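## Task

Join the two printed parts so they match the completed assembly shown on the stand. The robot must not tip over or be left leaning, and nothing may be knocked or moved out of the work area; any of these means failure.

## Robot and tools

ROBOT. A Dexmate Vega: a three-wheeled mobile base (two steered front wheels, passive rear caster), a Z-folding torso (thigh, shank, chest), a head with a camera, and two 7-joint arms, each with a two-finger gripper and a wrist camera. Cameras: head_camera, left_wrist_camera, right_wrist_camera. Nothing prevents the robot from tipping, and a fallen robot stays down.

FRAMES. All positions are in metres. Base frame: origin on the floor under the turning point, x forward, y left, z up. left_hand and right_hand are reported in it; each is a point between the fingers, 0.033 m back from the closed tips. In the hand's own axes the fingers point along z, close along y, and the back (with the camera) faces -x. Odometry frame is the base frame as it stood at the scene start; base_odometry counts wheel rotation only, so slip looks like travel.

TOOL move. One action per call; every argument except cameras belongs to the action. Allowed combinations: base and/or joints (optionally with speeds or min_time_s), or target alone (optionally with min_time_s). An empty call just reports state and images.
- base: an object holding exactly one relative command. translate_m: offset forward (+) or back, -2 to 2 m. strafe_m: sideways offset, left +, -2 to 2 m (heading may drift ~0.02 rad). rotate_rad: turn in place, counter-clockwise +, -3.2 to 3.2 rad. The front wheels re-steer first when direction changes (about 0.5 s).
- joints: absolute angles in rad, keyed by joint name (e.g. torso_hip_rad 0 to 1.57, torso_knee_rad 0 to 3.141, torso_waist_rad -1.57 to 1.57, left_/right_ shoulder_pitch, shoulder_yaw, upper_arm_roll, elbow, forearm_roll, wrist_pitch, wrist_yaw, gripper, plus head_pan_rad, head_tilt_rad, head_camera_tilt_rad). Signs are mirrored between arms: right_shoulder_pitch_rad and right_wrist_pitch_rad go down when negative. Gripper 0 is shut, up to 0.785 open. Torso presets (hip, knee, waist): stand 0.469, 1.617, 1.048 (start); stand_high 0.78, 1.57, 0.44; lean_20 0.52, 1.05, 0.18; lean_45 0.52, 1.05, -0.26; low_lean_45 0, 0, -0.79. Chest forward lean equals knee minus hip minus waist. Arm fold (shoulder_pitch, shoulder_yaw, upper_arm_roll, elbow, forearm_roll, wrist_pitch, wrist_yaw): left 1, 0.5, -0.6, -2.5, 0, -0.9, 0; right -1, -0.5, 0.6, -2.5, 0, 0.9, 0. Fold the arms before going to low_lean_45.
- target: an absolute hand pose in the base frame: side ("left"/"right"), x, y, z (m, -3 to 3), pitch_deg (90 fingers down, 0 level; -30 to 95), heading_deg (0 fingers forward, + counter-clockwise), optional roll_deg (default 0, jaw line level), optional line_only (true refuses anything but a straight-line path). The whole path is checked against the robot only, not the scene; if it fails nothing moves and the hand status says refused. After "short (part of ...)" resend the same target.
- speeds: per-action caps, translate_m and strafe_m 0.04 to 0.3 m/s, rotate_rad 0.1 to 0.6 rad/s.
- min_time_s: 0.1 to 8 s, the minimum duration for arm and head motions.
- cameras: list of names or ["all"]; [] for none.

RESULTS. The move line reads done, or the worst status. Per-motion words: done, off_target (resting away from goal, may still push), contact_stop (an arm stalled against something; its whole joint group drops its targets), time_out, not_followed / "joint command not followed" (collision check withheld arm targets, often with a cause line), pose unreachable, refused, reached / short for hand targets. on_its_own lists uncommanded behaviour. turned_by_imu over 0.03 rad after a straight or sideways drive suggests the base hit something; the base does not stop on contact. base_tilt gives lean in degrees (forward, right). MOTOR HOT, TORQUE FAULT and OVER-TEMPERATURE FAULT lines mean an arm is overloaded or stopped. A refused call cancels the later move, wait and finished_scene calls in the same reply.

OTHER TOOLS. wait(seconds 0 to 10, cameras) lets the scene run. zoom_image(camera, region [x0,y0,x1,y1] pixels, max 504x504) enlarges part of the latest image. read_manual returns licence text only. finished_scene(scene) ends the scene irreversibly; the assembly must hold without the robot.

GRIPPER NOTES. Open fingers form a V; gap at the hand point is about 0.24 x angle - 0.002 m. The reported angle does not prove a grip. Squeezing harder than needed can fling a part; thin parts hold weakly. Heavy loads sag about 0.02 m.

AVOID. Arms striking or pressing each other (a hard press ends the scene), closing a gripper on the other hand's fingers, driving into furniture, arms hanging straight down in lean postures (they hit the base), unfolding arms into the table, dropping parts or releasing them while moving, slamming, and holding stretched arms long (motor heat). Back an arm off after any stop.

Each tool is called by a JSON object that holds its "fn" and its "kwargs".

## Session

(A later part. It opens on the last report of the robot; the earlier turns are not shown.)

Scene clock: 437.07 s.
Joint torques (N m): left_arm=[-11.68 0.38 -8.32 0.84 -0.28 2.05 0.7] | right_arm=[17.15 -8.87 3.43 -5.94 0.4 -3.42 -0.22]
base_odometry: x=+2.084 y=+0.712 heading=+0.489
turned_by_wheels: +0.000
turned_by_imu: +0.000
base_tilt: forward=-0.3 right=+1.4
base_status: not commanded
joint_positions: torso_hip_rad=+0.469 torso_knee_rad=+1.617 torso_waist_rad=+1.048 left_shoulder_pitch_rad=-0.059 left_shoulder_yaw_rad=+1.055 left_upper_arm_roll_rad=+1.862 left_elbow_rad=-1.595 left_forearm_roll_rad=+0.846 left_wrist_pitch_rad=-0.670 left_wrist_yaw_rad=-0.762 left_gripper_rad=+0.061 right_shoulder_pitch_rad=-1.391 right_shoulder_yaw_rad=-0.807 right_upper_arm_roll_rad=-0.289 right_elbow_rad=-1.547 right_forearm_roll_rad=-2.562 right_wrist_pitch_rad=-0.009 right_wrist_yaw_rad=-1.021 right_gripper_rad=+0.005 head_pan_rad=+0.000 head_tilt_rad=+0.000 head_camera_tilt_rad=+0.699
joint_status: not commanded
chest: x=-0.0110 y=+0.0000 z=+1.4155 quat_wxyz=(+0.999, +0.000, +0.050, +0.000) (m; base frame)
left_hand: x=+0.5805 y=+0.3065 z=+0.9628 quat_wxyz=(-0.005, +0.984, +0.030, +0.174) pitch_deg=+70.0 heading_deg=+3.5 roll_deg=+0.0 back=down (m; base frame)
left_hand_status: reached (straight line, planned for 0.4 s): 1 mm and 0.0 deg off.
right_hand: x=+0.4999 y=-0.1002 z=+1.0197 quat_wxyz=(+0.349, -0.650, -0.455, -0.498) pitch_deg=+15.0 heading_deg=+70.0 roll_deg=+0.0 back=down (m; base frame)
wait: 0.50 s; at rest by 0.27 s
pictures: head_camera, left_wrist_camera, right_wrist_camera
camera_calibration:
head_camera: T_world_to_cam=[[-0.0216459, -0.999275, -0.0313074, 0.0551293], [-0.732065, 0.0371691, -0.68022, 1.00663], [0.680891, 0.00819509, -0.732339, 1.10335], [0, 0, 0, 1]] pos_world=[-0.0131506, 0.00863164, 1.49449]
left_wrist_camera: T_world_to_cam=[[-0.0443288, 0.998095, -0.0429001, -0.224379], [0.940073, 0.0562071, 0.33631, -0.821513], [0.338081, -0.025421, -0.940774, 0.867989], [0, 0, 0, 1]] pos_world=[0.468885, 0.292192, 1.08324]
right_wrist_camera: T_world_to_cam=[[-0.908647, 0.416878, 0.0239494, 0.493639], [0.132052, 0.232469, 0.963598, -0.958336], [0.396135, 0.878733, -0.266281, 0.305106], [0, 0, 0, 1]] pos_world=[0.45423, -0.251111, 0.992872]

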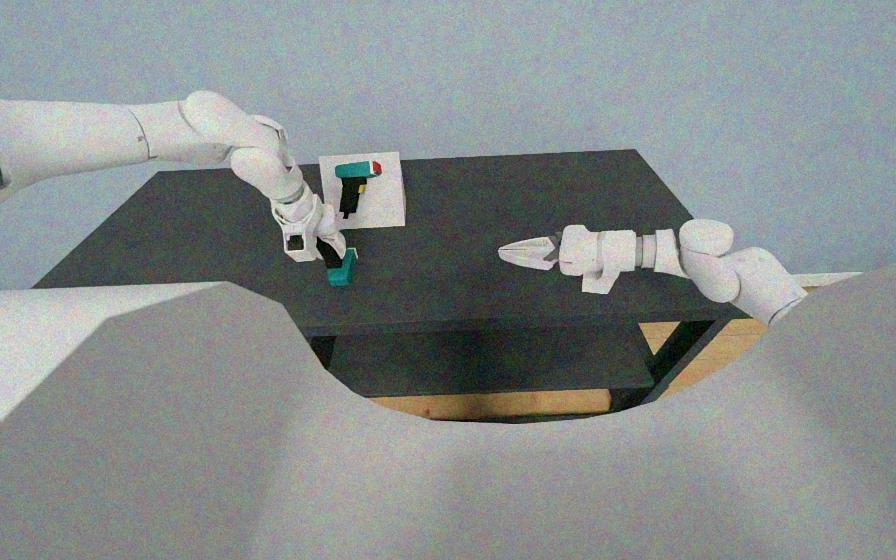

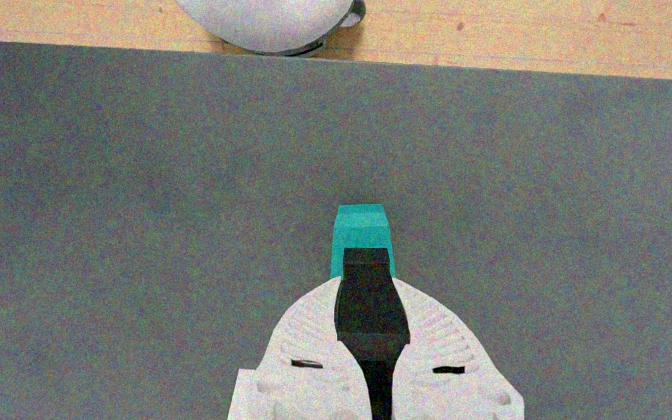

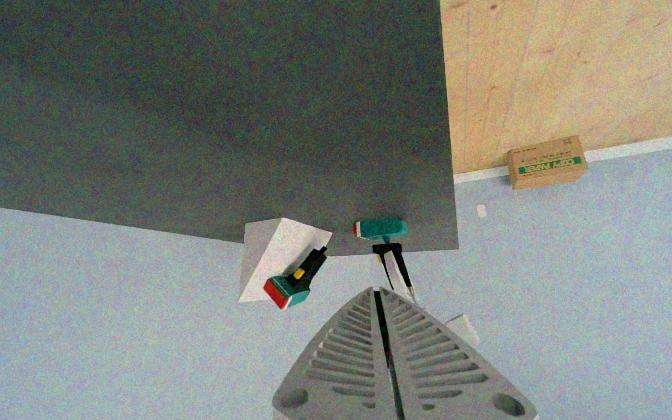

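{"fn": "move", "kwargs": {"target": {"side":"left","x":0.580,"y":0.306,"z":0.950,"pitch_deg":70,"heading_deg":3.5,"line_only":true}, "min_time_s": 1.5}}

{"fn": "wait", "kwargs": {"seconds": 0.5, "cameras": ["all"]}}

{"fn": "zoom_image", "kwargs": {"camera": "left_wrist_camera", "region": [280, 160, 450, 280]}}

{"fn": "zoom_image", "kwargs": {"camera": "right_wrist_camera", "region": [340, 200, 440, 310]}}

Scene clock: 450.40 s.
Joint torques (N m): left_arm=[-13.93 0.01 -9.1 1.94 0.4 2.71 0.44] | right_arm=[15.21 -8.84 2.83 -6.98 0.81 -2.67 0.19]
move: done
base_odometry: x=+2.084 y=+0.712 heading=+0.489
turned_by_wheels: +0.000
turned_by_imu: +0.001
base_tilt: forward=-0.2 right=+1.2
base_status: not commanded
joint_positions: torso_hip_rad=+0.469 torso_knee_rad=+1.617 torso_waist_rad=+1.048 left_shoulder_pitch_rad=-0.039 left_shoulder_yaw_rad=+1.046 left_upper_arm_roll_rad=+1.867 left_elbow_rad=-1.585 left_forearm_roll_rad=+0.863 left_wrist_pitch_rad=-0.652 left_wrist_yaw_rad=-0.746 left_gripper_rad=+0.061 right_shoulder_pitch_rad=-1.391 right_shoulder_yaw_rad=-0.807 right_upper_arm_roll_rad=-0.289 right_elbow_rad=-1.547 right_forearm_roll_rad=-2.562 right_wrist_pitch_rad=-0.009 right_wrist_yaw_rad=-1.021 right_gripper_rad=+0.005 head_pan_rad=+0.000 head_tilt_rad=+0.000 head_camera_tilt_rad=+0.699
joint_status: not commanded
chest: x=-0.0110 y=+0.0000 z=+1.4155 quat_wxyz=(+0.999, +0.000, +0.050, +0.000) (m; base frame)
left_hand: x=+0.5800 y=+0.3060 z=+0.9512 quat_wxyz=(-0.005, +0.984, +0.030, +0.174) pitch_deg=+70.0 heading_deg=+3.5 roll_deg=+0.0 back=down (m; base frame)
left_hand_status: reached (straight line, planned for 1.5 s): 1 mm and 0.0 deg off.
right_hand: x=+0.4999 y=-0.1002 z=+1.0197 quat_wxyz=(+0.349, -0.650, -0.455, -0.498) pitch_deg=+15.0 heading_deg=+70.0 roll_deg=+0.0 back=down (m; base frame)
pictures: none

Scene clock: 450.90 s.
Joint torques (N m): left_arm=[-11.59 -0.01 -9.1 1.29 1.37 1.21 0.26] | right_arm=[17.23 -8.06 3.25 -7.4 1.14 -3.62 -0.01]
base_odometry: x=+2.084 y=+0.712 heading=+0.489
turned_by_wheels: +0.000
turned_by_imu: +0.000
base_tilt: forward=-0.2 right=+1.2
base_status: not commanded
joint_positions: torso_hip_rad=+0.469 torso_knee_rad=+1.617 torso_waist_rad=+1.048 left_shoulder_pitch_rad=-0.038 left_shoulder_yaw_rad=+1.045 left_upper_arm_roll_rad=+1.867 left_elbow_rad=-1.584 left_forearm_roll_rad=+0.864 left_wrist_pitch_rad=-0.651 left_wrist_yaw_rad=-0.745 left_gripper_rad=+0.061 right_shoulder_pitch_rad=-1.391 right_shoulder_yaw_rad=-0.807 right_upper_arm_roll_rad=-0.289 right_elbow_rad=-1.547 right_forearm_roll_rad=-2.562 right_wrist_pitch_rad=-0.009 right_wrist_yaw_rad=-1.021 right_gripper_rad=+0.005 head_pan_rad=+0.000 head_tilt_rad=+0.000 head_camera_tilt_rad=+0.699
joint_status: not commanded
chest: x=-0.0110 y=+0.0000 z=+1.4155 quat_wxyz=(+0.999, +0.000, +0.050, +0.000) (m; base frame)
left_hand: x=+0.5800 y=+0.3060 z=+0.9504 quat_wxyz=(-0.005, +0.984, +0.030, +0.174) pitch_deg=+70.0 heading_deg=+3.5 roll_deg=+0.0 back=down (m; base frame)
left_hand_status: reached (straight line, planned for 1.5 s): 0 mm and 0.0 deg off.
right_hand: x=+0.4999 y=-0.1002 z=+1.0197 quat_wxyz=(+0.349, -0.650, -0.455, -0.498) pitch_deg=+15.0 heading_deg=+70.0 roll_deg=+0.0 back=down (m; base frame)
wait: 0.50 s; at rest by 0.27 s
pictures: head_camera, left_wrist_camera, right_wrist_camera
camera_calibration:
head_camera: T_world_to_cam=[[-0.0216459, -0.999275, -0.0313074, 0.0551293], [-0.732065, 0.0371691, -0.68022, 1.00663], [0.680891, 0.00819509, -0.732339, 1.10335], [0, 0, 0, 1]] pos_world=[-0.0131506, 0.00863164, 1.49449]
left_wrist_camera: T_world_to_cam=[[-0.0445217, 0.998084, -0.0429656, -0.224271], [0.940096, 0.0564082, 0.336212, -0.816809], [0.337991, -0.0254231, -0.940806, 0.856557], [0, 0, 0, 1]] pos_world=[0.468385, 0.291692, 1.07084]
right_wrist_camera: T_world_to_cam=[[-0.908647, 0.416878, 0.0239494, 0.493639], [0.132052, 0.232469, 0.963598, -0.958336], [0.396135, 0.878733, -0.266281, 0.305106], [0, 0, 0, 1]] pos_world=[0.45423, -0.251111, 0.992872]

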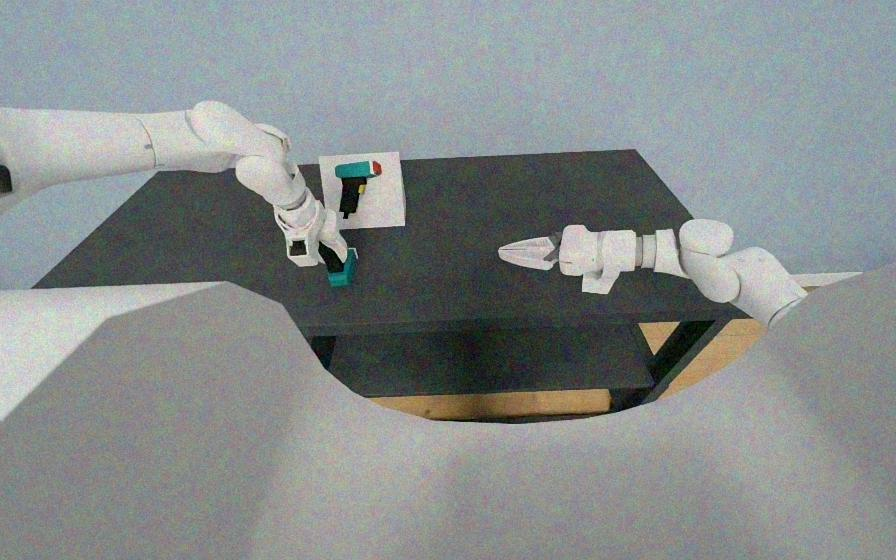

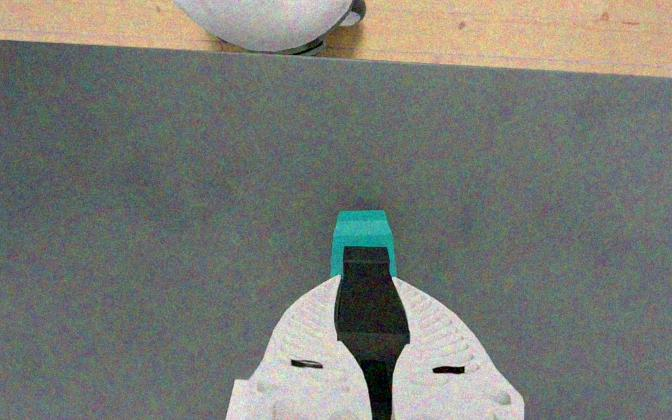

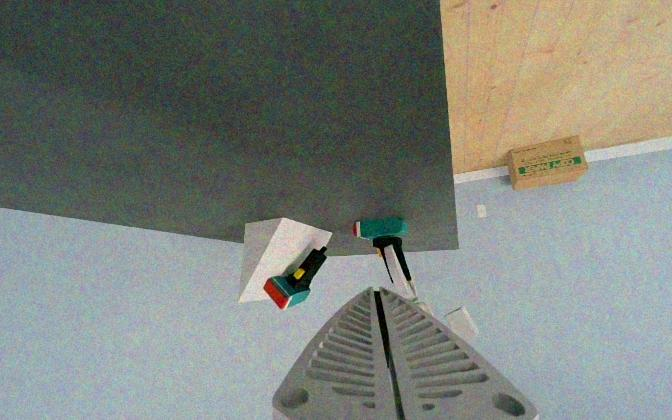

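Scaled by 2.965 from the camera's 672x420 image, which has a finer 960x600 frame.

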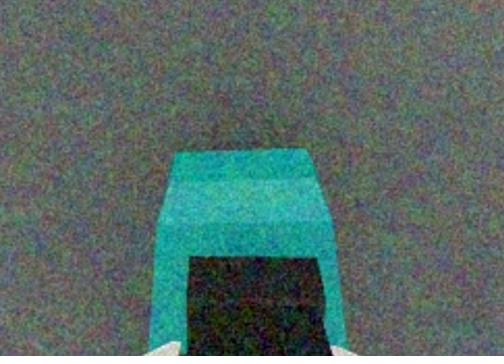

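Scaled by 4.582 from the camera's 672x420 image, which has a finer 960x600 frame.

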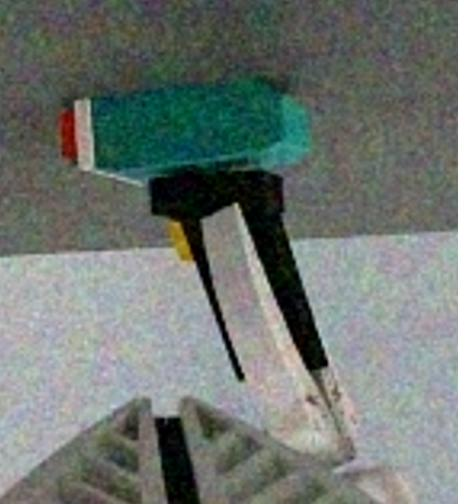

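{"fn": "move", "kwargs": {"target": {"side":"left","x":0.580,"y":0.306,"z":0.942,"pitch_deg":70,"heading_deg":3.5,"line_only":true}, "min_time_s": 1.5}}

{"fn": "wait", "kwargs": {"seconds": 0.5, "cameras": ["all"]}}

{"fn": "zoom_image", "kwargs": {"camera": "left_wrist_camera", "region": [280, 160, 450, 280]}}

{"fn": "zoom_image", "kwargs": {"camera": "right_wrist_camera", "region": [340, 200, 440, 310]}}

Scene clock: 463.23 s.
Joint torques (N m): left_arm=[-4.84 0.11 -2.14 2.19 0.74 1.6 0.39] | right_arm=[16.97 -8.56 2.15 -7.7 1.14 -2.76 0.13]
move: done
base_odometry: x=+2.084 y=+0.712 heading=+0.489
turned_by_wheels: +0.000
turned_by_imu: +0.001
base_tilt: forward=-0.1 right=+1.2
base_status: not commanded
joint_positions: torso_hip_rad=+0.469 torso_knee_rad=+1.617 torso_waist_rad=+1.048 left_shoulder_pitch_rad=-0.024 left_shoulder_yaw_rad=+1.038 left_upper_arm_roll_rad=+1.870 left_elbow_rad=-1.575 left_forearm_roll_rad=+0.876 left_wrist_pitch_rad=-0.640 left_wrist_yaw_rad=-0.732 left_gripper_rad=+0.060 right_shoulder_pitch_rad=-1.391 right_shoulder_yaw_rad=-0.807 right_upper_arm_roll_rad=-0.289 right_elbow_rad=-1.547 right_forearm_roll_rad=-2.563 right_wrist_pitch_rad=-0.009 right_wrist_yaw_rad=-1.021 right_gripper_rad=+0.005 head_pan_rad=+0.000 head_tilt_rad=+0.000 head_camera_tilt_rad=+0.699
joint_status: not commanded
chest: x=-0.0113 y=+0.0000 z=+1.4155 quat_wxyz=(+0.999, +0.000, +0.050, +0.000) (m; base frame)
left_hand: x=+0.5800 y=+0.3058 z=+0.9430 quat_wxyz=(-0.005, +0.984, +0.030, +0.174) pitch_deg=+70.0 heading_deg=+3.4 roll_deg=-0.1 back=down (m; base frame)
left_hand_status: reached (straight line, planned for 1.5 s): 1 mm and 0.1 deg off.
right_hand: x=+0.4998 y=-0.1002 z=+1.0199 quat_wxyz=(+0.349, -0.650, -0.455, -0.499) pitch_deg=+15.0 heading_deg=+70.0 roll_deg=+0.0 back=down (m; base frame)
pictures: none

Scene clock: 463.73 s.
Joint torques (N m): left_arm=[-4.12 -3.04 -2.3 3.12 0.99 3.05 0.25] | right_arm=[17.69 -9.09 4.13 -8.5 1.1 -2.66 0.18]
base_odometry: x=+2.084 y=+0.712 heading=+0.489
turned_by_wheels: +0.000
turned_by_imu: +0.000
base_tilt: forward=-0.2 right=+1.3
base_status: not commanded
joint_positions: torso_hip_rad=+0.469 torso_knee_rad=+1.617 torso_waist_rad=+1.048 left_shoulder_pitch_rad=-0.024 left_shoulder_yaw_rad=+1.037 left_upper_arm_roll_rad=+1.870 left_elbow_rad=-1.574 left_forearm_roll_rad=+0.877 left_wrist_pitch_rad=-0.639 left_wrist_yaw_rad=-0.732 left_gripper_rad=+0.060 right_shoulder_pitch_rad=-1.391 right_shoulder_yaw_rad=-0.807 right_upper_arm_roll_rad=-0.289 right_elbow_rad=-1.547 right_forearm_roll_rad=-2.563 right_wrist_pitch_rad=-0.009 right_wrist_yaw_rad=-1.021 right_gripper_rad=+0.005 head_pan_rad=+0.000 head_tilt_rad=+0.000 head_camera_tilt_rad=+0.699
joint_status: not commanded
chest: x=-0.0114 y=+0.0000 z=+1.4155 quat_wxyz=(+0.999, +0.000, +0.050, +0.000) (m; base frame)
left_hand: x=+0.5800 y=+0.3058 z=+0.9429 quat_wxyz=(-0.005, +0.984, +0.030, +0.174) pitch_deg=+69.9 heading_deg=+3.4 roll_deg=-0.1 back=down (m; base frame)
left_hand_status: reached (straight line, planned for 1.5 s): 1 mm and 0.1 deg off.
right_hand: x=+0.4997 y=-0.1002 z=+1.0200 quat_wxyz=(+0.349, -0.650, -0.455, -0.499) pitch_deg=+15.0 heading_deg=+70.0 roll_deg=+0.0 back=down (m; base frame)
wait: 0.50 s; at rest by 0.27 s
pictures: head_camera, left_wrist_camera, right_wrist_camera
camera_calibration:
head_camera: T_world_to_cam=[[-0.0216329, -0.999275, -0.0313173, 0.0551334], [-0.731776, 0.0371697, -0.680531, 1.00674], [0.681202, 0.00819537, -0.73205, 1.10327], [0, 0, 0, 1]] pos_world=[-0.0136503, 0.00863164, 1.49449]
left_wrist_camera: T_world_to_cam=[[-0.0442461, 0.998079, -0.0433559, -0.224117], [0.939745, 0.0563081, 0.337208, -0.815008], [0.339001, -0.0258233, -0.940431, 0.848683], [0, 0, 0, 1]] pos_world=[0.468278, 0.291494, 1.06324]
right_wrist_camera: T_world_to_cam=[[-0.908674, 0.416844, 0.0234884, 0.493914], [0.131558, 0.232482, 0.963662, -0.958339], [0.396236, 0.878745, -0.266089, 0.305005], [0, 0, 0, 1]] pos_world=[0.45403, -0.251111, 0.993072]

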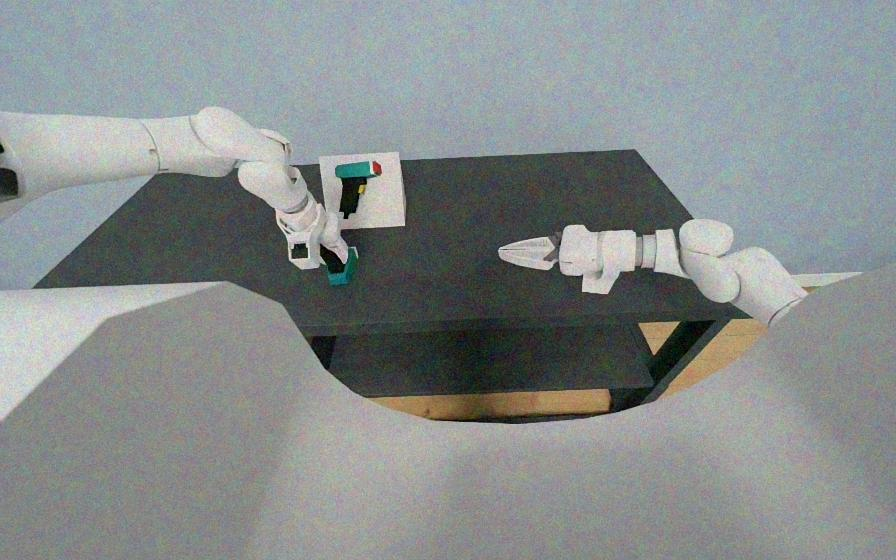

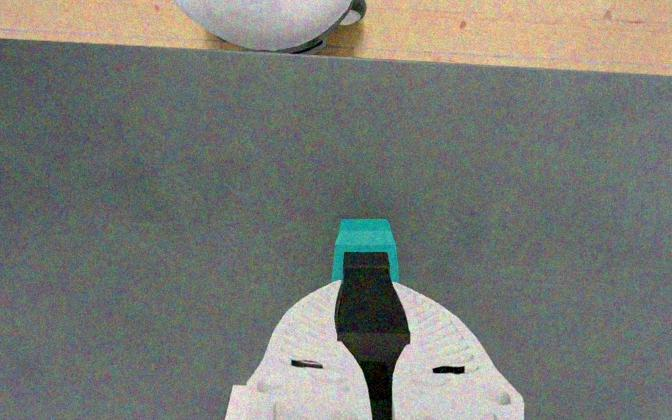

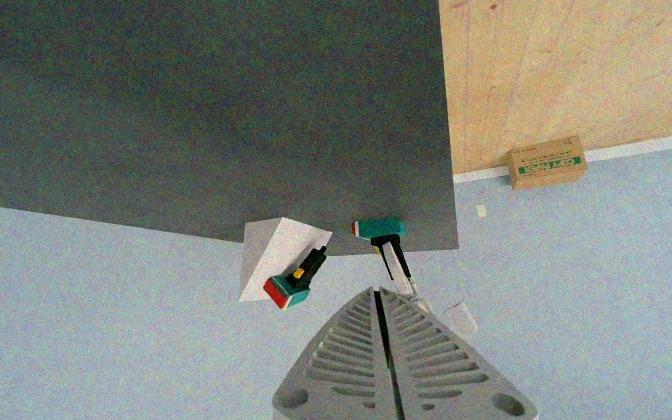

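Scaled by 2.965 from the camera's 672x420 image, which has a finer 960x600 frame.

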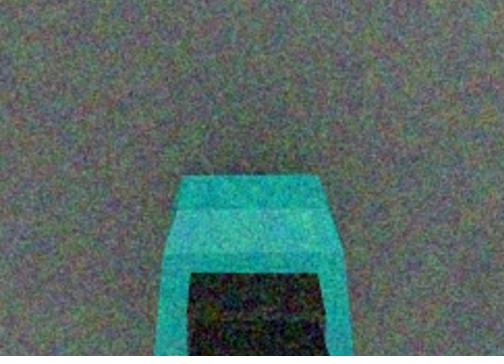

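Scaled by 4.582 from the camera's 672x420 image, which has a finer 960x600 frame.

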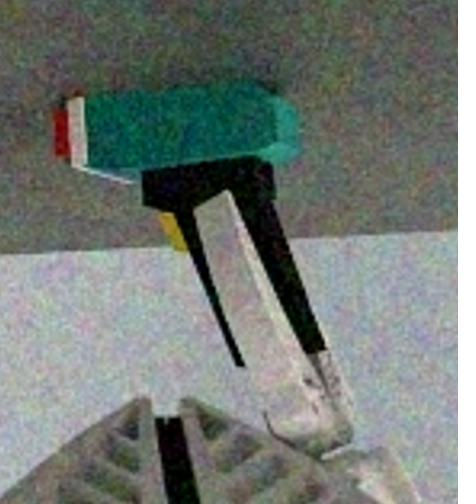

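{"fn": "move", "kwargs": {"target": {"side":"left","x":0.582,"y":0.306,"z":0.934,"pitch_deg":70,"heading_deg":3.5,"line_only":true}, "min_time_s": 1.5}}

{"fn": "wait", "kwargs": {"seconds": 0.3, "cameras": ["all"]}}

{"fn": "zoom_image", "kwargs": {"camera": "left_wrist_camera", "region": [280, 160, 450, 280]}}

{"fn": "zoom_image", "kwargs": {"camera": "right_wrist_camera", "region": [340, 200, 440, 310]}}

Scene clock: 476.17 s.
Joint torques (N m): left_arm=[18.31 -7.5 14.86 8.16 2.18 2.15 1.87] | right_arm=[16.76 -7.06 3.15 -7.57 1.01 -2.05 -0.02]
move: done
base_odometry: x=+2.084 y=+0.712 heading=+0.489
turned_by_wheels: +0.000
turned_by_imu: +0.001
base_tilt: forward=-0.3 right=+1.4
base_status: not commanded
joint_positions: torso_hip_rad=+0.470 torso_knee_rad=+1.616 torso_waist_rad=+1.049 left_shoulder_pitch_rad=-0.012 left_shoulder_yaw_rad=+1.022 left_upper_arm_roll_rad=+1.871 left_elbow_rad=-1.552 left_forearm_roll_rad=+0.888 left_wrist_pitch_rad=-0.633 left_wrist_yaw_rad=-0.715 left_gripper_rad=+0.060 right_shoulder_pitch_rad=-1.391 right_shoulder_yaw_rad=-0.807 right_upper_arm_roll_rad=-0.289 right_elbow_rad=-1.547 right_forearm_roll_rad=-2.563 right_wrist_pitch_rad=-0.009 right_wrist_yaw_rad=-1.021 right_gripper_rad=+0.005 head_pan_rad=+0.000 head_tilt_rad=+0.000 head_camera_tilt_rad=+0.699
joint_status: not commanded
chest: x=-0.0132 y=+0.0000 z=+1.4156 quat_wxyz=(+0.999, +0.000, +0.049, +0.000) (m; base frame)
left_hand: x=+0.5825 y=+0.3055 z=+0.9380 quat_wxyz=(-0.005, +0.984, +0.030, +0.176) pitch_deg=+69.7 heading_deg=+3.3 roll_deg=-0.2 back=down (m; base frame)
left_hand_status: reached (straight line, planned for 1.5 s): 4 mm and 0.3 deg off.
right_hand: x=+0.4988 y=-0.1002 z=+1.0212 quat_wxyz=(+0.349, -0.649, -0.455, -0.499) pitch_deg=+15.0 heading_deg=+69.9 roll_deg=-0.1 back=down (m; base frame)
pictures: none

Scene clock: 476.47 s.
Joint torques (N m): left_arm=[16.98 -5.27 16.83 5.82 2.67 1.8 1.72] | right_arm=[18.05 -7.17 4.63 -7.11 0.97 -2.89 0.23]
base_odometry: x=+2.084 y=+0.712 heading=+0.489
turned_by_wheels: +0.000
turned_by_imu: +0.000
base_tilt: forward=-0.4 right=+1.1
base_status: not commanded
joint_positions: torso_hip_rad=+0.470 torso_knee_rad=+1.616 torso_waist_rad=+1.049 left_shoulder_pitch_rad=-0.012 left_shoulder_yaw_rad=+1.022 left_upper_arm_roll_rad=+1.871 left_elbow_rad=-1.551 left_forearm_roll_rad=+0.888 left_wrist_pitch_rad=-0.633 left_wrist_yaw_rad=-0.715 left_gripper_rad=+0.060 right_shoulder_pitch_rad=-1.391 right_shoulder_yaw_rad=-0.807 right_upper_arm_roll_rad=-0.289 right_elbow_rad=-1.547 right_forearm_roll_rad=-2.563 right_wrist_pitch_rad=-0.009 right_wrist_yaw_rad=-1.021 right_gripper_rad=+0.005 head_pan_rad=+0.000 head_tilt_rad=+0.000 head_camera_tilt_rad=+0.699
joint_status: not commanded
chest: x=-0.0133 y=+0.0000 z=+1.4156 quat_wxyz=(+0.999, +0.000, +0.049, +0.000) (m; base frame)
left_hand: x=+0.5826 y=+0.3055 z=+0.9378 quat_wxyz=(-0.005, +0.984, +0.030, +0.176) pitch_deg=+69.7 heading_deg=+3.3 roll_deg=-0.2 back=down (m; base frame)
left_hand_status: reached (straight line, planned for 1.5 s): 4 mm and 0.3 deg off.
right_hand: x=+0.4988 y=-0.1002 z=+1.0212 quat_wxyz=(+0.348, -0.649, -0.455, -0.499) pitch_deg=+15.0 heading_deg=+69.9 roll_deg=-0.1 back=down (m; base frame)
wait: 0.30 s; at rest by 0.27 s
pictures: head_camera, left_wrist_camera, right_wrist_camera
camera_calibration:
head_camera: T_world_to_cam=[[-0.02156, -0.999275, -0.0313683, 0.055168], [-0.730185, 0.0371703, -0.682237, 1.00786], [0.682909, 0.00819562, -0.730458, 1.10229], [0, 0, 0, 1]] pos_world=[-0.0156487, 0.00863164, 1.4945]
left_wrist_camera: T_world_to_cam=[[-0.0445414, 0.998027, -0.0442591, -0.222964], [0.938243, 0.0570065, 0.341248, -0.818826], [0.343097, -0.0263261, -0.938931, 0.839343], [0, 0, 0, 1]] pos_world=[0.470351, 0.291299, 1.05764]
right_wrist_camera: T_world_to_cam=[[-0.908736, 0.416822, 0.0214158, 0.49515], [0.129326, 0.232422, 0.963979, -0.958695], [0.39683, 0.878771, -0.265116, 0.304452], [0, 0, 0, 1]] pos_world=[0.453128, -0.251111, 0.994273]

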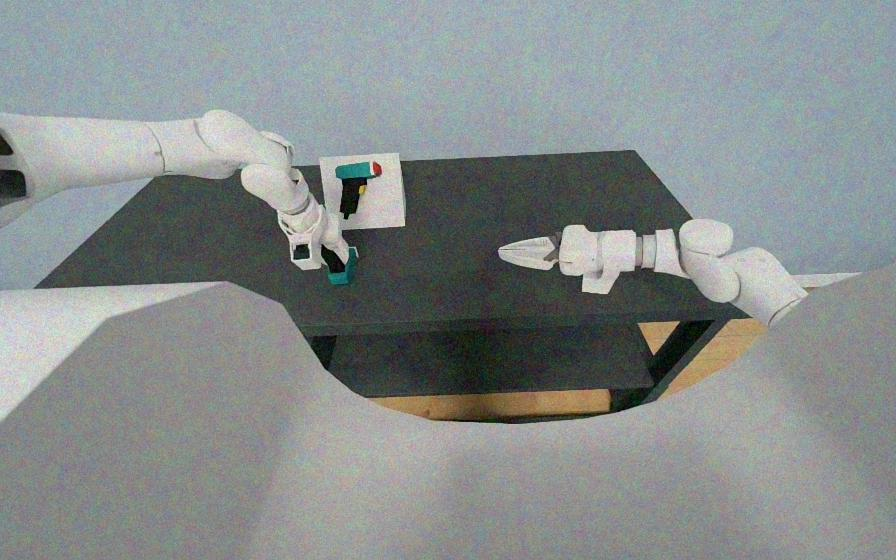

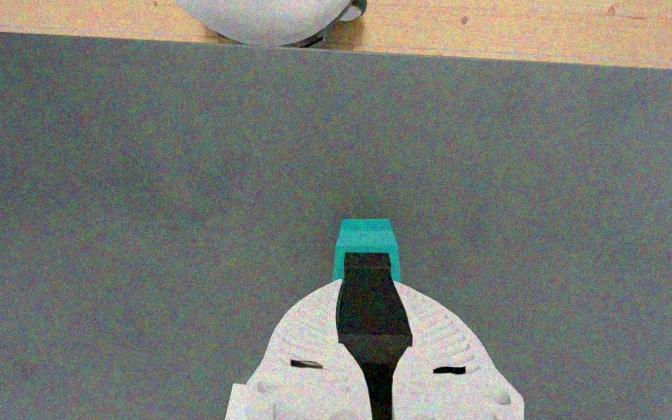

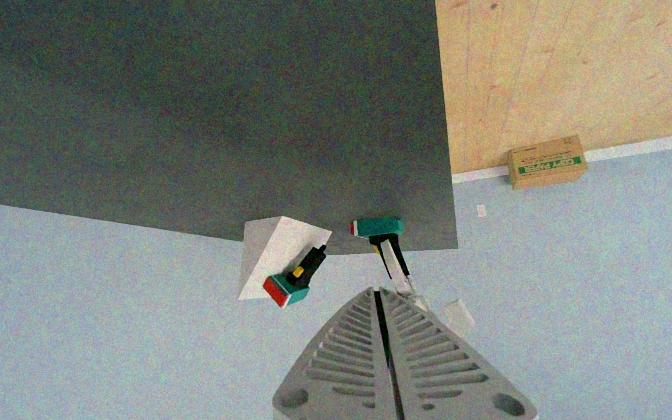

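Scaled by 2.965 from the camera's 672x420 image, which has a finer 960x600 frame.

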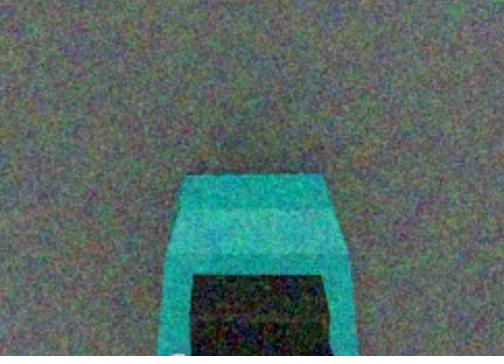

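Scaled by 4.582 from the camera's 672x420 image, which has a finer 960x600 frame.

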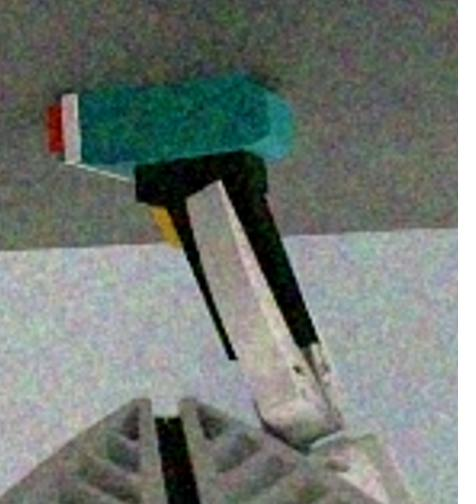

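{"fn": "move", "kwargs": {"target": {"side":"left","x":0.581,"y":0.3055,"z":0.943,"pitch_deg":69.7,"heading_deg":3.3,"line_only":true}, "min_time_s": 1.5}}

{"fn": "move", "kwargs": {"joints": {"left_gripper_rad":0.35}, "min_time_s": 2, "cameras": ["all"]}}

{"fn": "zoom_image", "kwargs": {"camera": "left_wrist_camera", "region": [220, 180, 560, 420]}}

{"fn": "zoom_image", "kwargs": {"camera": "right_wrist_camera", "region": [340, 200, 440, 310]}}

Scene clock: 487.90 s.
Joint torques (N m): left_arm=[-15.26 1.43 -9.3 -0.02 0.46 1.63 -0.04] | right_arm=[17.95 -10.03 4.06 -6.97 1.08 -2.62 -0.25]
move: done
base_odometry: x=+2.084 y=+0.712 heading=+0.489
turned_by_wheels: +0.000
turned_by_imu: +0.000
base_tilt: forward=-0.3 right=+1.3
base_status: not commanded
joint_positions: torso_hip_rad=+0.469 torso_knee_rad=+1.617 torso_waist_rad=+1.048 left_shoulder_pitch_rad=-0.020 left_shoulder_yaw_rad=+1.031 left_upper_arm_roll_rad=+1.870 left_elbow_rad=-1.565 left_forearm_roll_rad=+0.883 left_wrist_pitch_rad=-0.639 left_wrist_yaw_rad=-0.724 left_gripper_rad=+0.060 right_shoulder_pitch_rad=-1.391 right_shoulder_yaw_rad=-0.807 right_upper_arm_roll_rad=-0.289 right_elbow_rad=-1.547 right_forearm_roll_rad=-2.563 right_wrist_pitch_rad=-0.009 right_wrist_yaw_rad=-1.021 right_gripper_rad=+0.005 head_pan_rad=+0.000 head_tilt_rad=+0.000 head_camera_tilt_rad=+0.699
joint_status: not commanded
chest: x=-0.0117 y=+0.0000 z=+1.4155 quat_wxyz=(+0.999, +0.000, +0.050, +0.000) (m; base frame)
left_hand: x=+0.5816 y=+0.3054 z=+0.9413 quat_wxyz=(-0.005, +0.984, +0.028, +0.175) pitch_deg=+69.8 heading_deg=+3.3 roll_deg=+0.0 back=down (m; base frame)
left_hand_status: reached (straight line, planned for 1.5 s): 2 mm and 0.1 deg off.
right_hand: x=+0.4995 y=-0.1002 z=+1.0202 quat_wxyz=(+0.349, -0.650, -0.455, -0.499) pitch_deg=+15.0 heading_deg=+70.0 roll_deg=+0.0 back=down (m; base frame)
pictures: none

Scene clock: 489.33 s.
Joint torques (N m): left_arm=[-17.37 2.9 -8.77 -1.95 -0.1 0.5 0.04] | right_arm=[18.31 -6.15 2.64 -8.35 0.9 -2.65 0.01]
move: done
base_odometry: x=+2.084 y=+0.712 heading=+0.489
turned_by_wheels: +0.000
turned_by_imu: +0.000
base_tilt: forward=-0.3 right=+1.1
base_status: not commanded
joint_positions: torso_hip_rad=+0.469 torso_knee_rad=+1.617 torso_waist_rad=+1.048 left_shoulder_pitch_rad=-0.021 left_shoulder_yaw_rad=+1.032 left_upper_arm_roll_rad=+1.870 left_elbow_rad=-1.566 left_forearm_roll_rad=+0.883 left_wrist_pitch_rad=-0.640 left_wrist_yaw_rad=-0.724 left_gripper_rad=+0.350 right_shoulder_pitch_rad=-1.391 right_shoulder_yaw_rad=-0.807 right_upper_arm_roll_rad=-0.289 right_elbow_rad=-1.547 right_forearm_roll_rad=-2.563 right_wrist_pitch_rad=-0.009 right_wrist_yaw_rad=-1.021 right_gripper_rad=+0.005 head_pan_rad=+0.000 head_tilt_rad=+0.000 head_camera_tilt_rad=+0.699
joint_status: all done
chest: x=-0.0111 y=+0.0000 z=+1.4155 quat_wxyz=(+0.999, +0.000, +0.050, +0.000) (m; base frame)
left_hand: x=+0.5818 y=+0.3055 z=+0.9411 quat_wxyz=(-0.005, +0.984, +0.028, +0.175) pitch_deg=+69.9 heading_deg=+3.3 roll_deg=+0.0 back=down (m; base frame)
right_hand: x=+0.4999 y=-0.1002 z=+1.0198 quat_wxyz=(+0.349, -0.650, -0.455, -0.499) pitch_deg=+15.0 heading_deg=+70.0 roll_deg=+0.0 back=down (m; base frame)
pictures: head_camera, left_wrist_camera, right_wrist_camera
camera_calibration:
head_camera: T_world_to_cam=[[-0.0216459, -0.999275, -0.0313074, 0.0551271], [-0.732065, 0.0371691, -0.68022, 1.00656], [0.680891, 0.00819509, -0.732339, 1.10342], [0, 0, 0, 1]] pos_world=[-0.0132506, 0.00863164, 1.49449]
left_wrist_camera: T_world_to_cam=[[-0.0410098, 0.998243, -0.0427783, -0.22631], [0.939457, 0.0531019, 0.338528, -0.816162], [0.340205, -0.0263054, -0.939983, 0.845362], [0, 0, 0, 1]] pos_world=[0.469871, 0.29149, 1.06124]
right_wrist_camera: T_world_to_cam=[[-0.90866, 0.416854, 0.023862, 0.493632], [0.131931, 0.232423, 0.963625, -0.958403], [0.396145, 0.878756, -0.266189, 0.305083], [0, 0, 0, 1]] pos_world=[0.45413, -0.251111, 0.992972]

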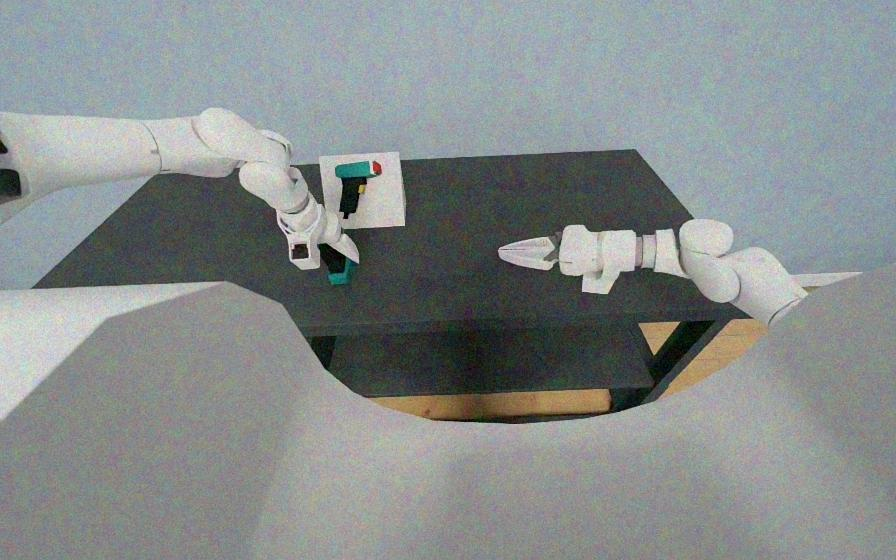

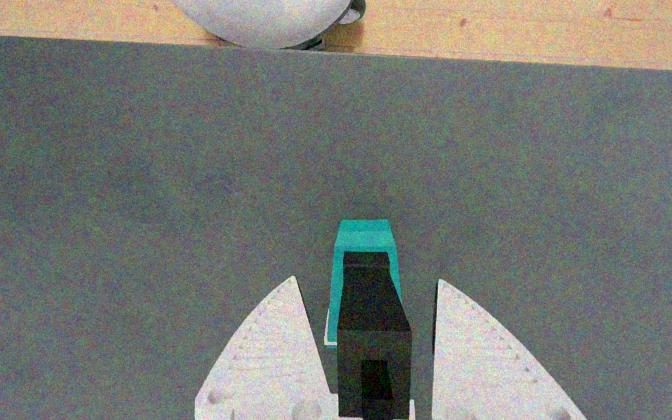

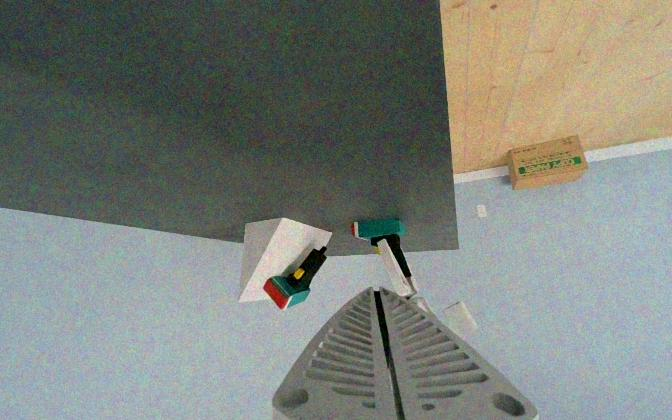

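Scaled by 1.482 from the camera's 672x420 image, which has a finer 960x600 frame.

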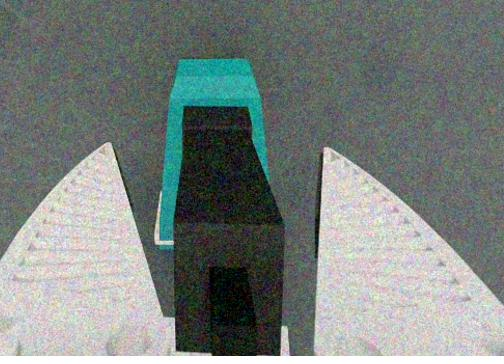

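Scaled by 4.582 from the camera's 672x420 image, which has a finer 960x600 frame.

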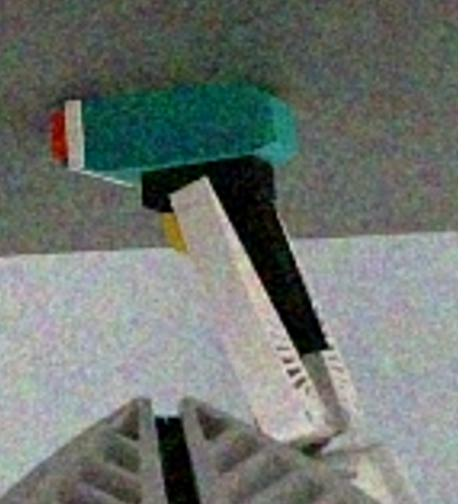

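{"fn": "move", "kwargs": {"target": {"side":"left","x":0.525,"y":0.302,"z":1.095,"pitch_deg":70,"heading_deg":3.3,"line_only":true}, "cameras": ["all"]}}

{"fn": "zoom_image", "kwargs": {"camera": "left_wrist_camera", "region": [280, 180, 480, 340]}}

{"fn": "zoom_image", "kwargs": {"camera": "right_wrist_camera", "region": [340, 200, 440, 310]}}

{"fn": "zoom_image", "kwargs": {"camera": "head_camera", "region": [260, 160, 440, 300]}}

Scene clock: 503.97 s.
Joint torques (N m): left_arm=[-17.03 -1.35 -18.79 -1.34 0.28 0.11 -0.36] | right_arm=[16.69 -8.09 4.99 -7.73 1.09 -2.95 0.16]
move: done
base_odometry: x=+2.084 y=+0.712 heading=+0.489
turned_by_wheels: +0.000
turned_by_imu: +0.001
base_tilt: forward=-0.2 right=+1.2
base_status: not commanded
joint_positions: torso_hip_rad=+0.469 torso_knee_rad=+1.617 torso_waist_rad=+1.048 left_shoulder_pitch_rad=-0.292 left_shoulder_yaw_rad=+1.281 left_upper_arm_roll_rad=+1.814 left_elbow_rad=-1.918 left_forearm_roll_rad=+0.553 left_wrist_pitch_rad=-0.775 left_wrist_yaw_rad=-1.086 left_gripper_rad=+0.350 right_shoulder_pitch_rad=-1.391 right_shoulder_yaw_rad=-0.807 right_upper_arm_roll_rad=-0.289 right_elbow_rad=-1.547 right_forearm_roll_rad=-2.563 right_wrist_pitch_rad=-0.009 right_wrist_yaw_rad=-1.021 right_gripper_rad=+0.005 head_pan_rad=+0.000 head_tilt_rad=+0.000 head_camera_tilt_rad=+0.699
joint_status: not commanded
chest: x=-0.0111 y=+0.0000 z=+1.4155 quat_wxyz=(+0.999, +0.000, +0.050, +0.000) (m; base frame)
left_hand: x=+0.5256 y=+0.3021 z=+1.0927 quat_wxyz=(-0.005, +0.984, +0.029, +0.173) pitch_deg=+70.1 heading_deg=+3.3 roll_deg=+0.0 back=down (m; base frame)
left_hand_status: reached (straight line, planned for 1.6 s): 2 mm and 0.1 deg off.
right_hand: x=+0.4999 y=-0.1002 z=+1.0198 quat_wxyz=(+0.349, -0.650, -0.455, -0.499) pitch_deg=+15.0 heading_deg=+70.0 roll_deg=+0.0 back=down (m; base frame)
pictures: head_camera, left_wrist_camera, right_wrist_camera
camera_calibration:
head_camera: T_world_to_cam=[[-0.0216459, -0.999275, -0.0313074, 0.0551271], [-0.732065, 0.0371691, -0.68022, 1.00656], [0.680891, 0.00819509, -0.732339, 1.10342], [0, 0, 0, 1]] pos_world=[-0.0132506, 0.00863164, 1.49449]
left_wrist_camera: T_world_to_cam=[[-0.0418764, 0.998196, -0.0430131, -0.218051], [0.940536, 0.0539097, 0.33539, -0.811874], [0.337104, -0.0264104, -0.941097, 1.0097], [0, 0, 0, 1]] pos_world=[0.414092, 0.288092, 1.21314]
right_wrist_camera: T_world_to_cam=[[-0.90866, 0.416854, 0.023862, 0.493632], [0.131931, 0.232423, 0.963625, -0.958403], [0.396145, 0.878756, -0.266189, 0.305083], [0, 0, 0, 1]] pos_world=[0.45413, -0.251111, 0.992972]

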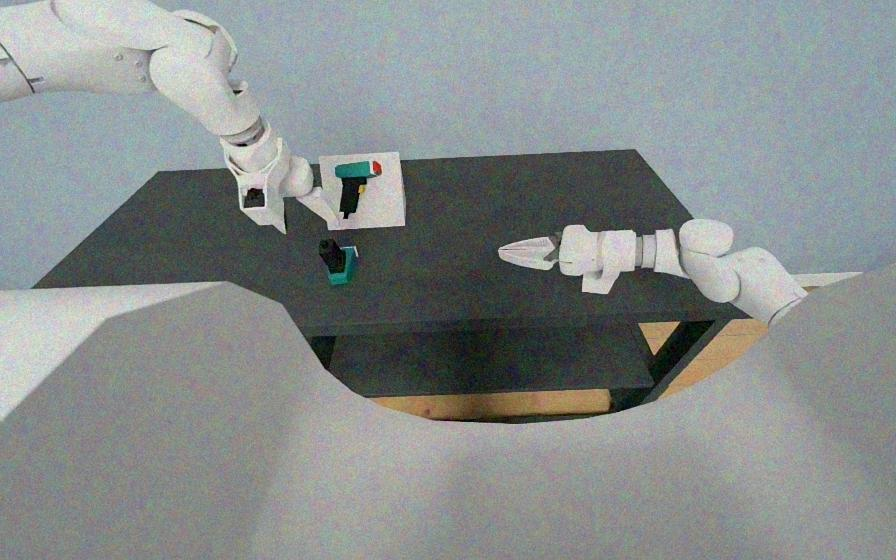

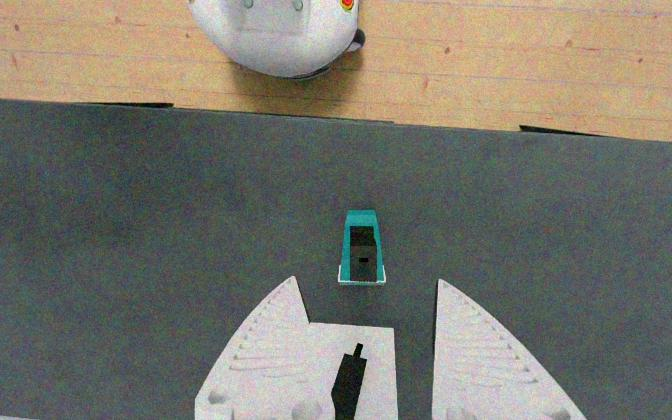

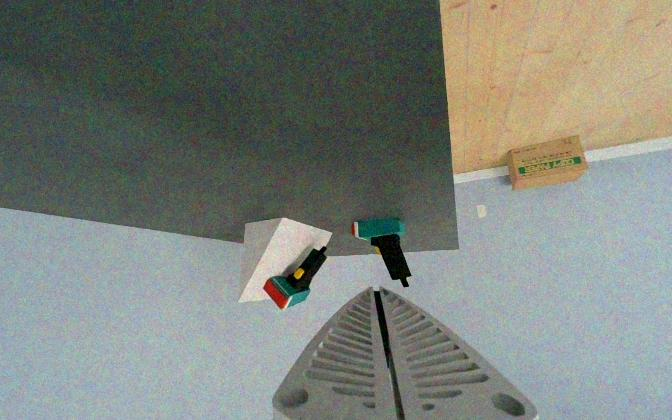

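Scaled by 2.520 from the camera's 672x420 image, which has a finer 960x600 frame.

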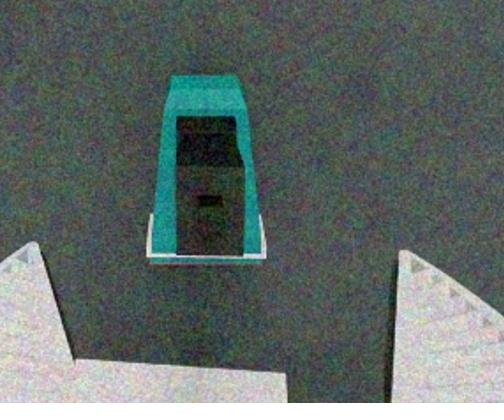

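Scaled by 4.582 from the camera's 672x420 image, which has a finer 960x600 frame.

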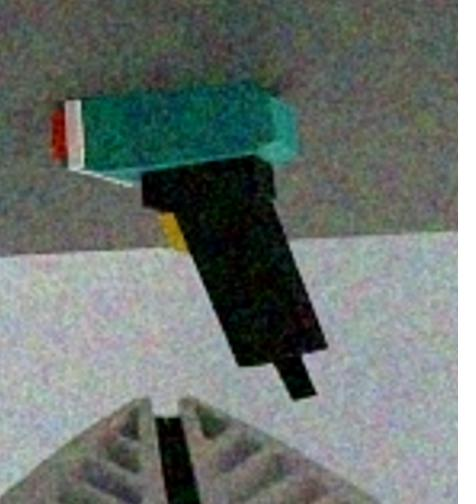

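Scaled by 2.800 from the camera's 896x560 image, which has a finer 960x600 frame.

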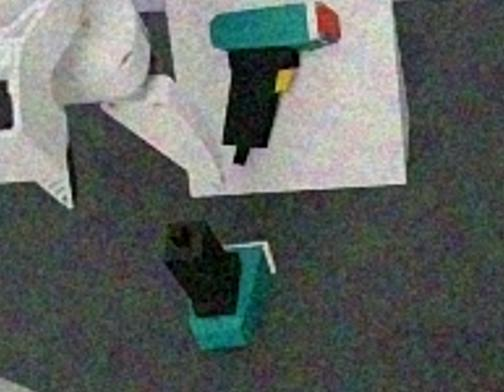

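{"fn": "finished_scene", "kwargs": {"scene": 1}}

The scene is finished: the task was done.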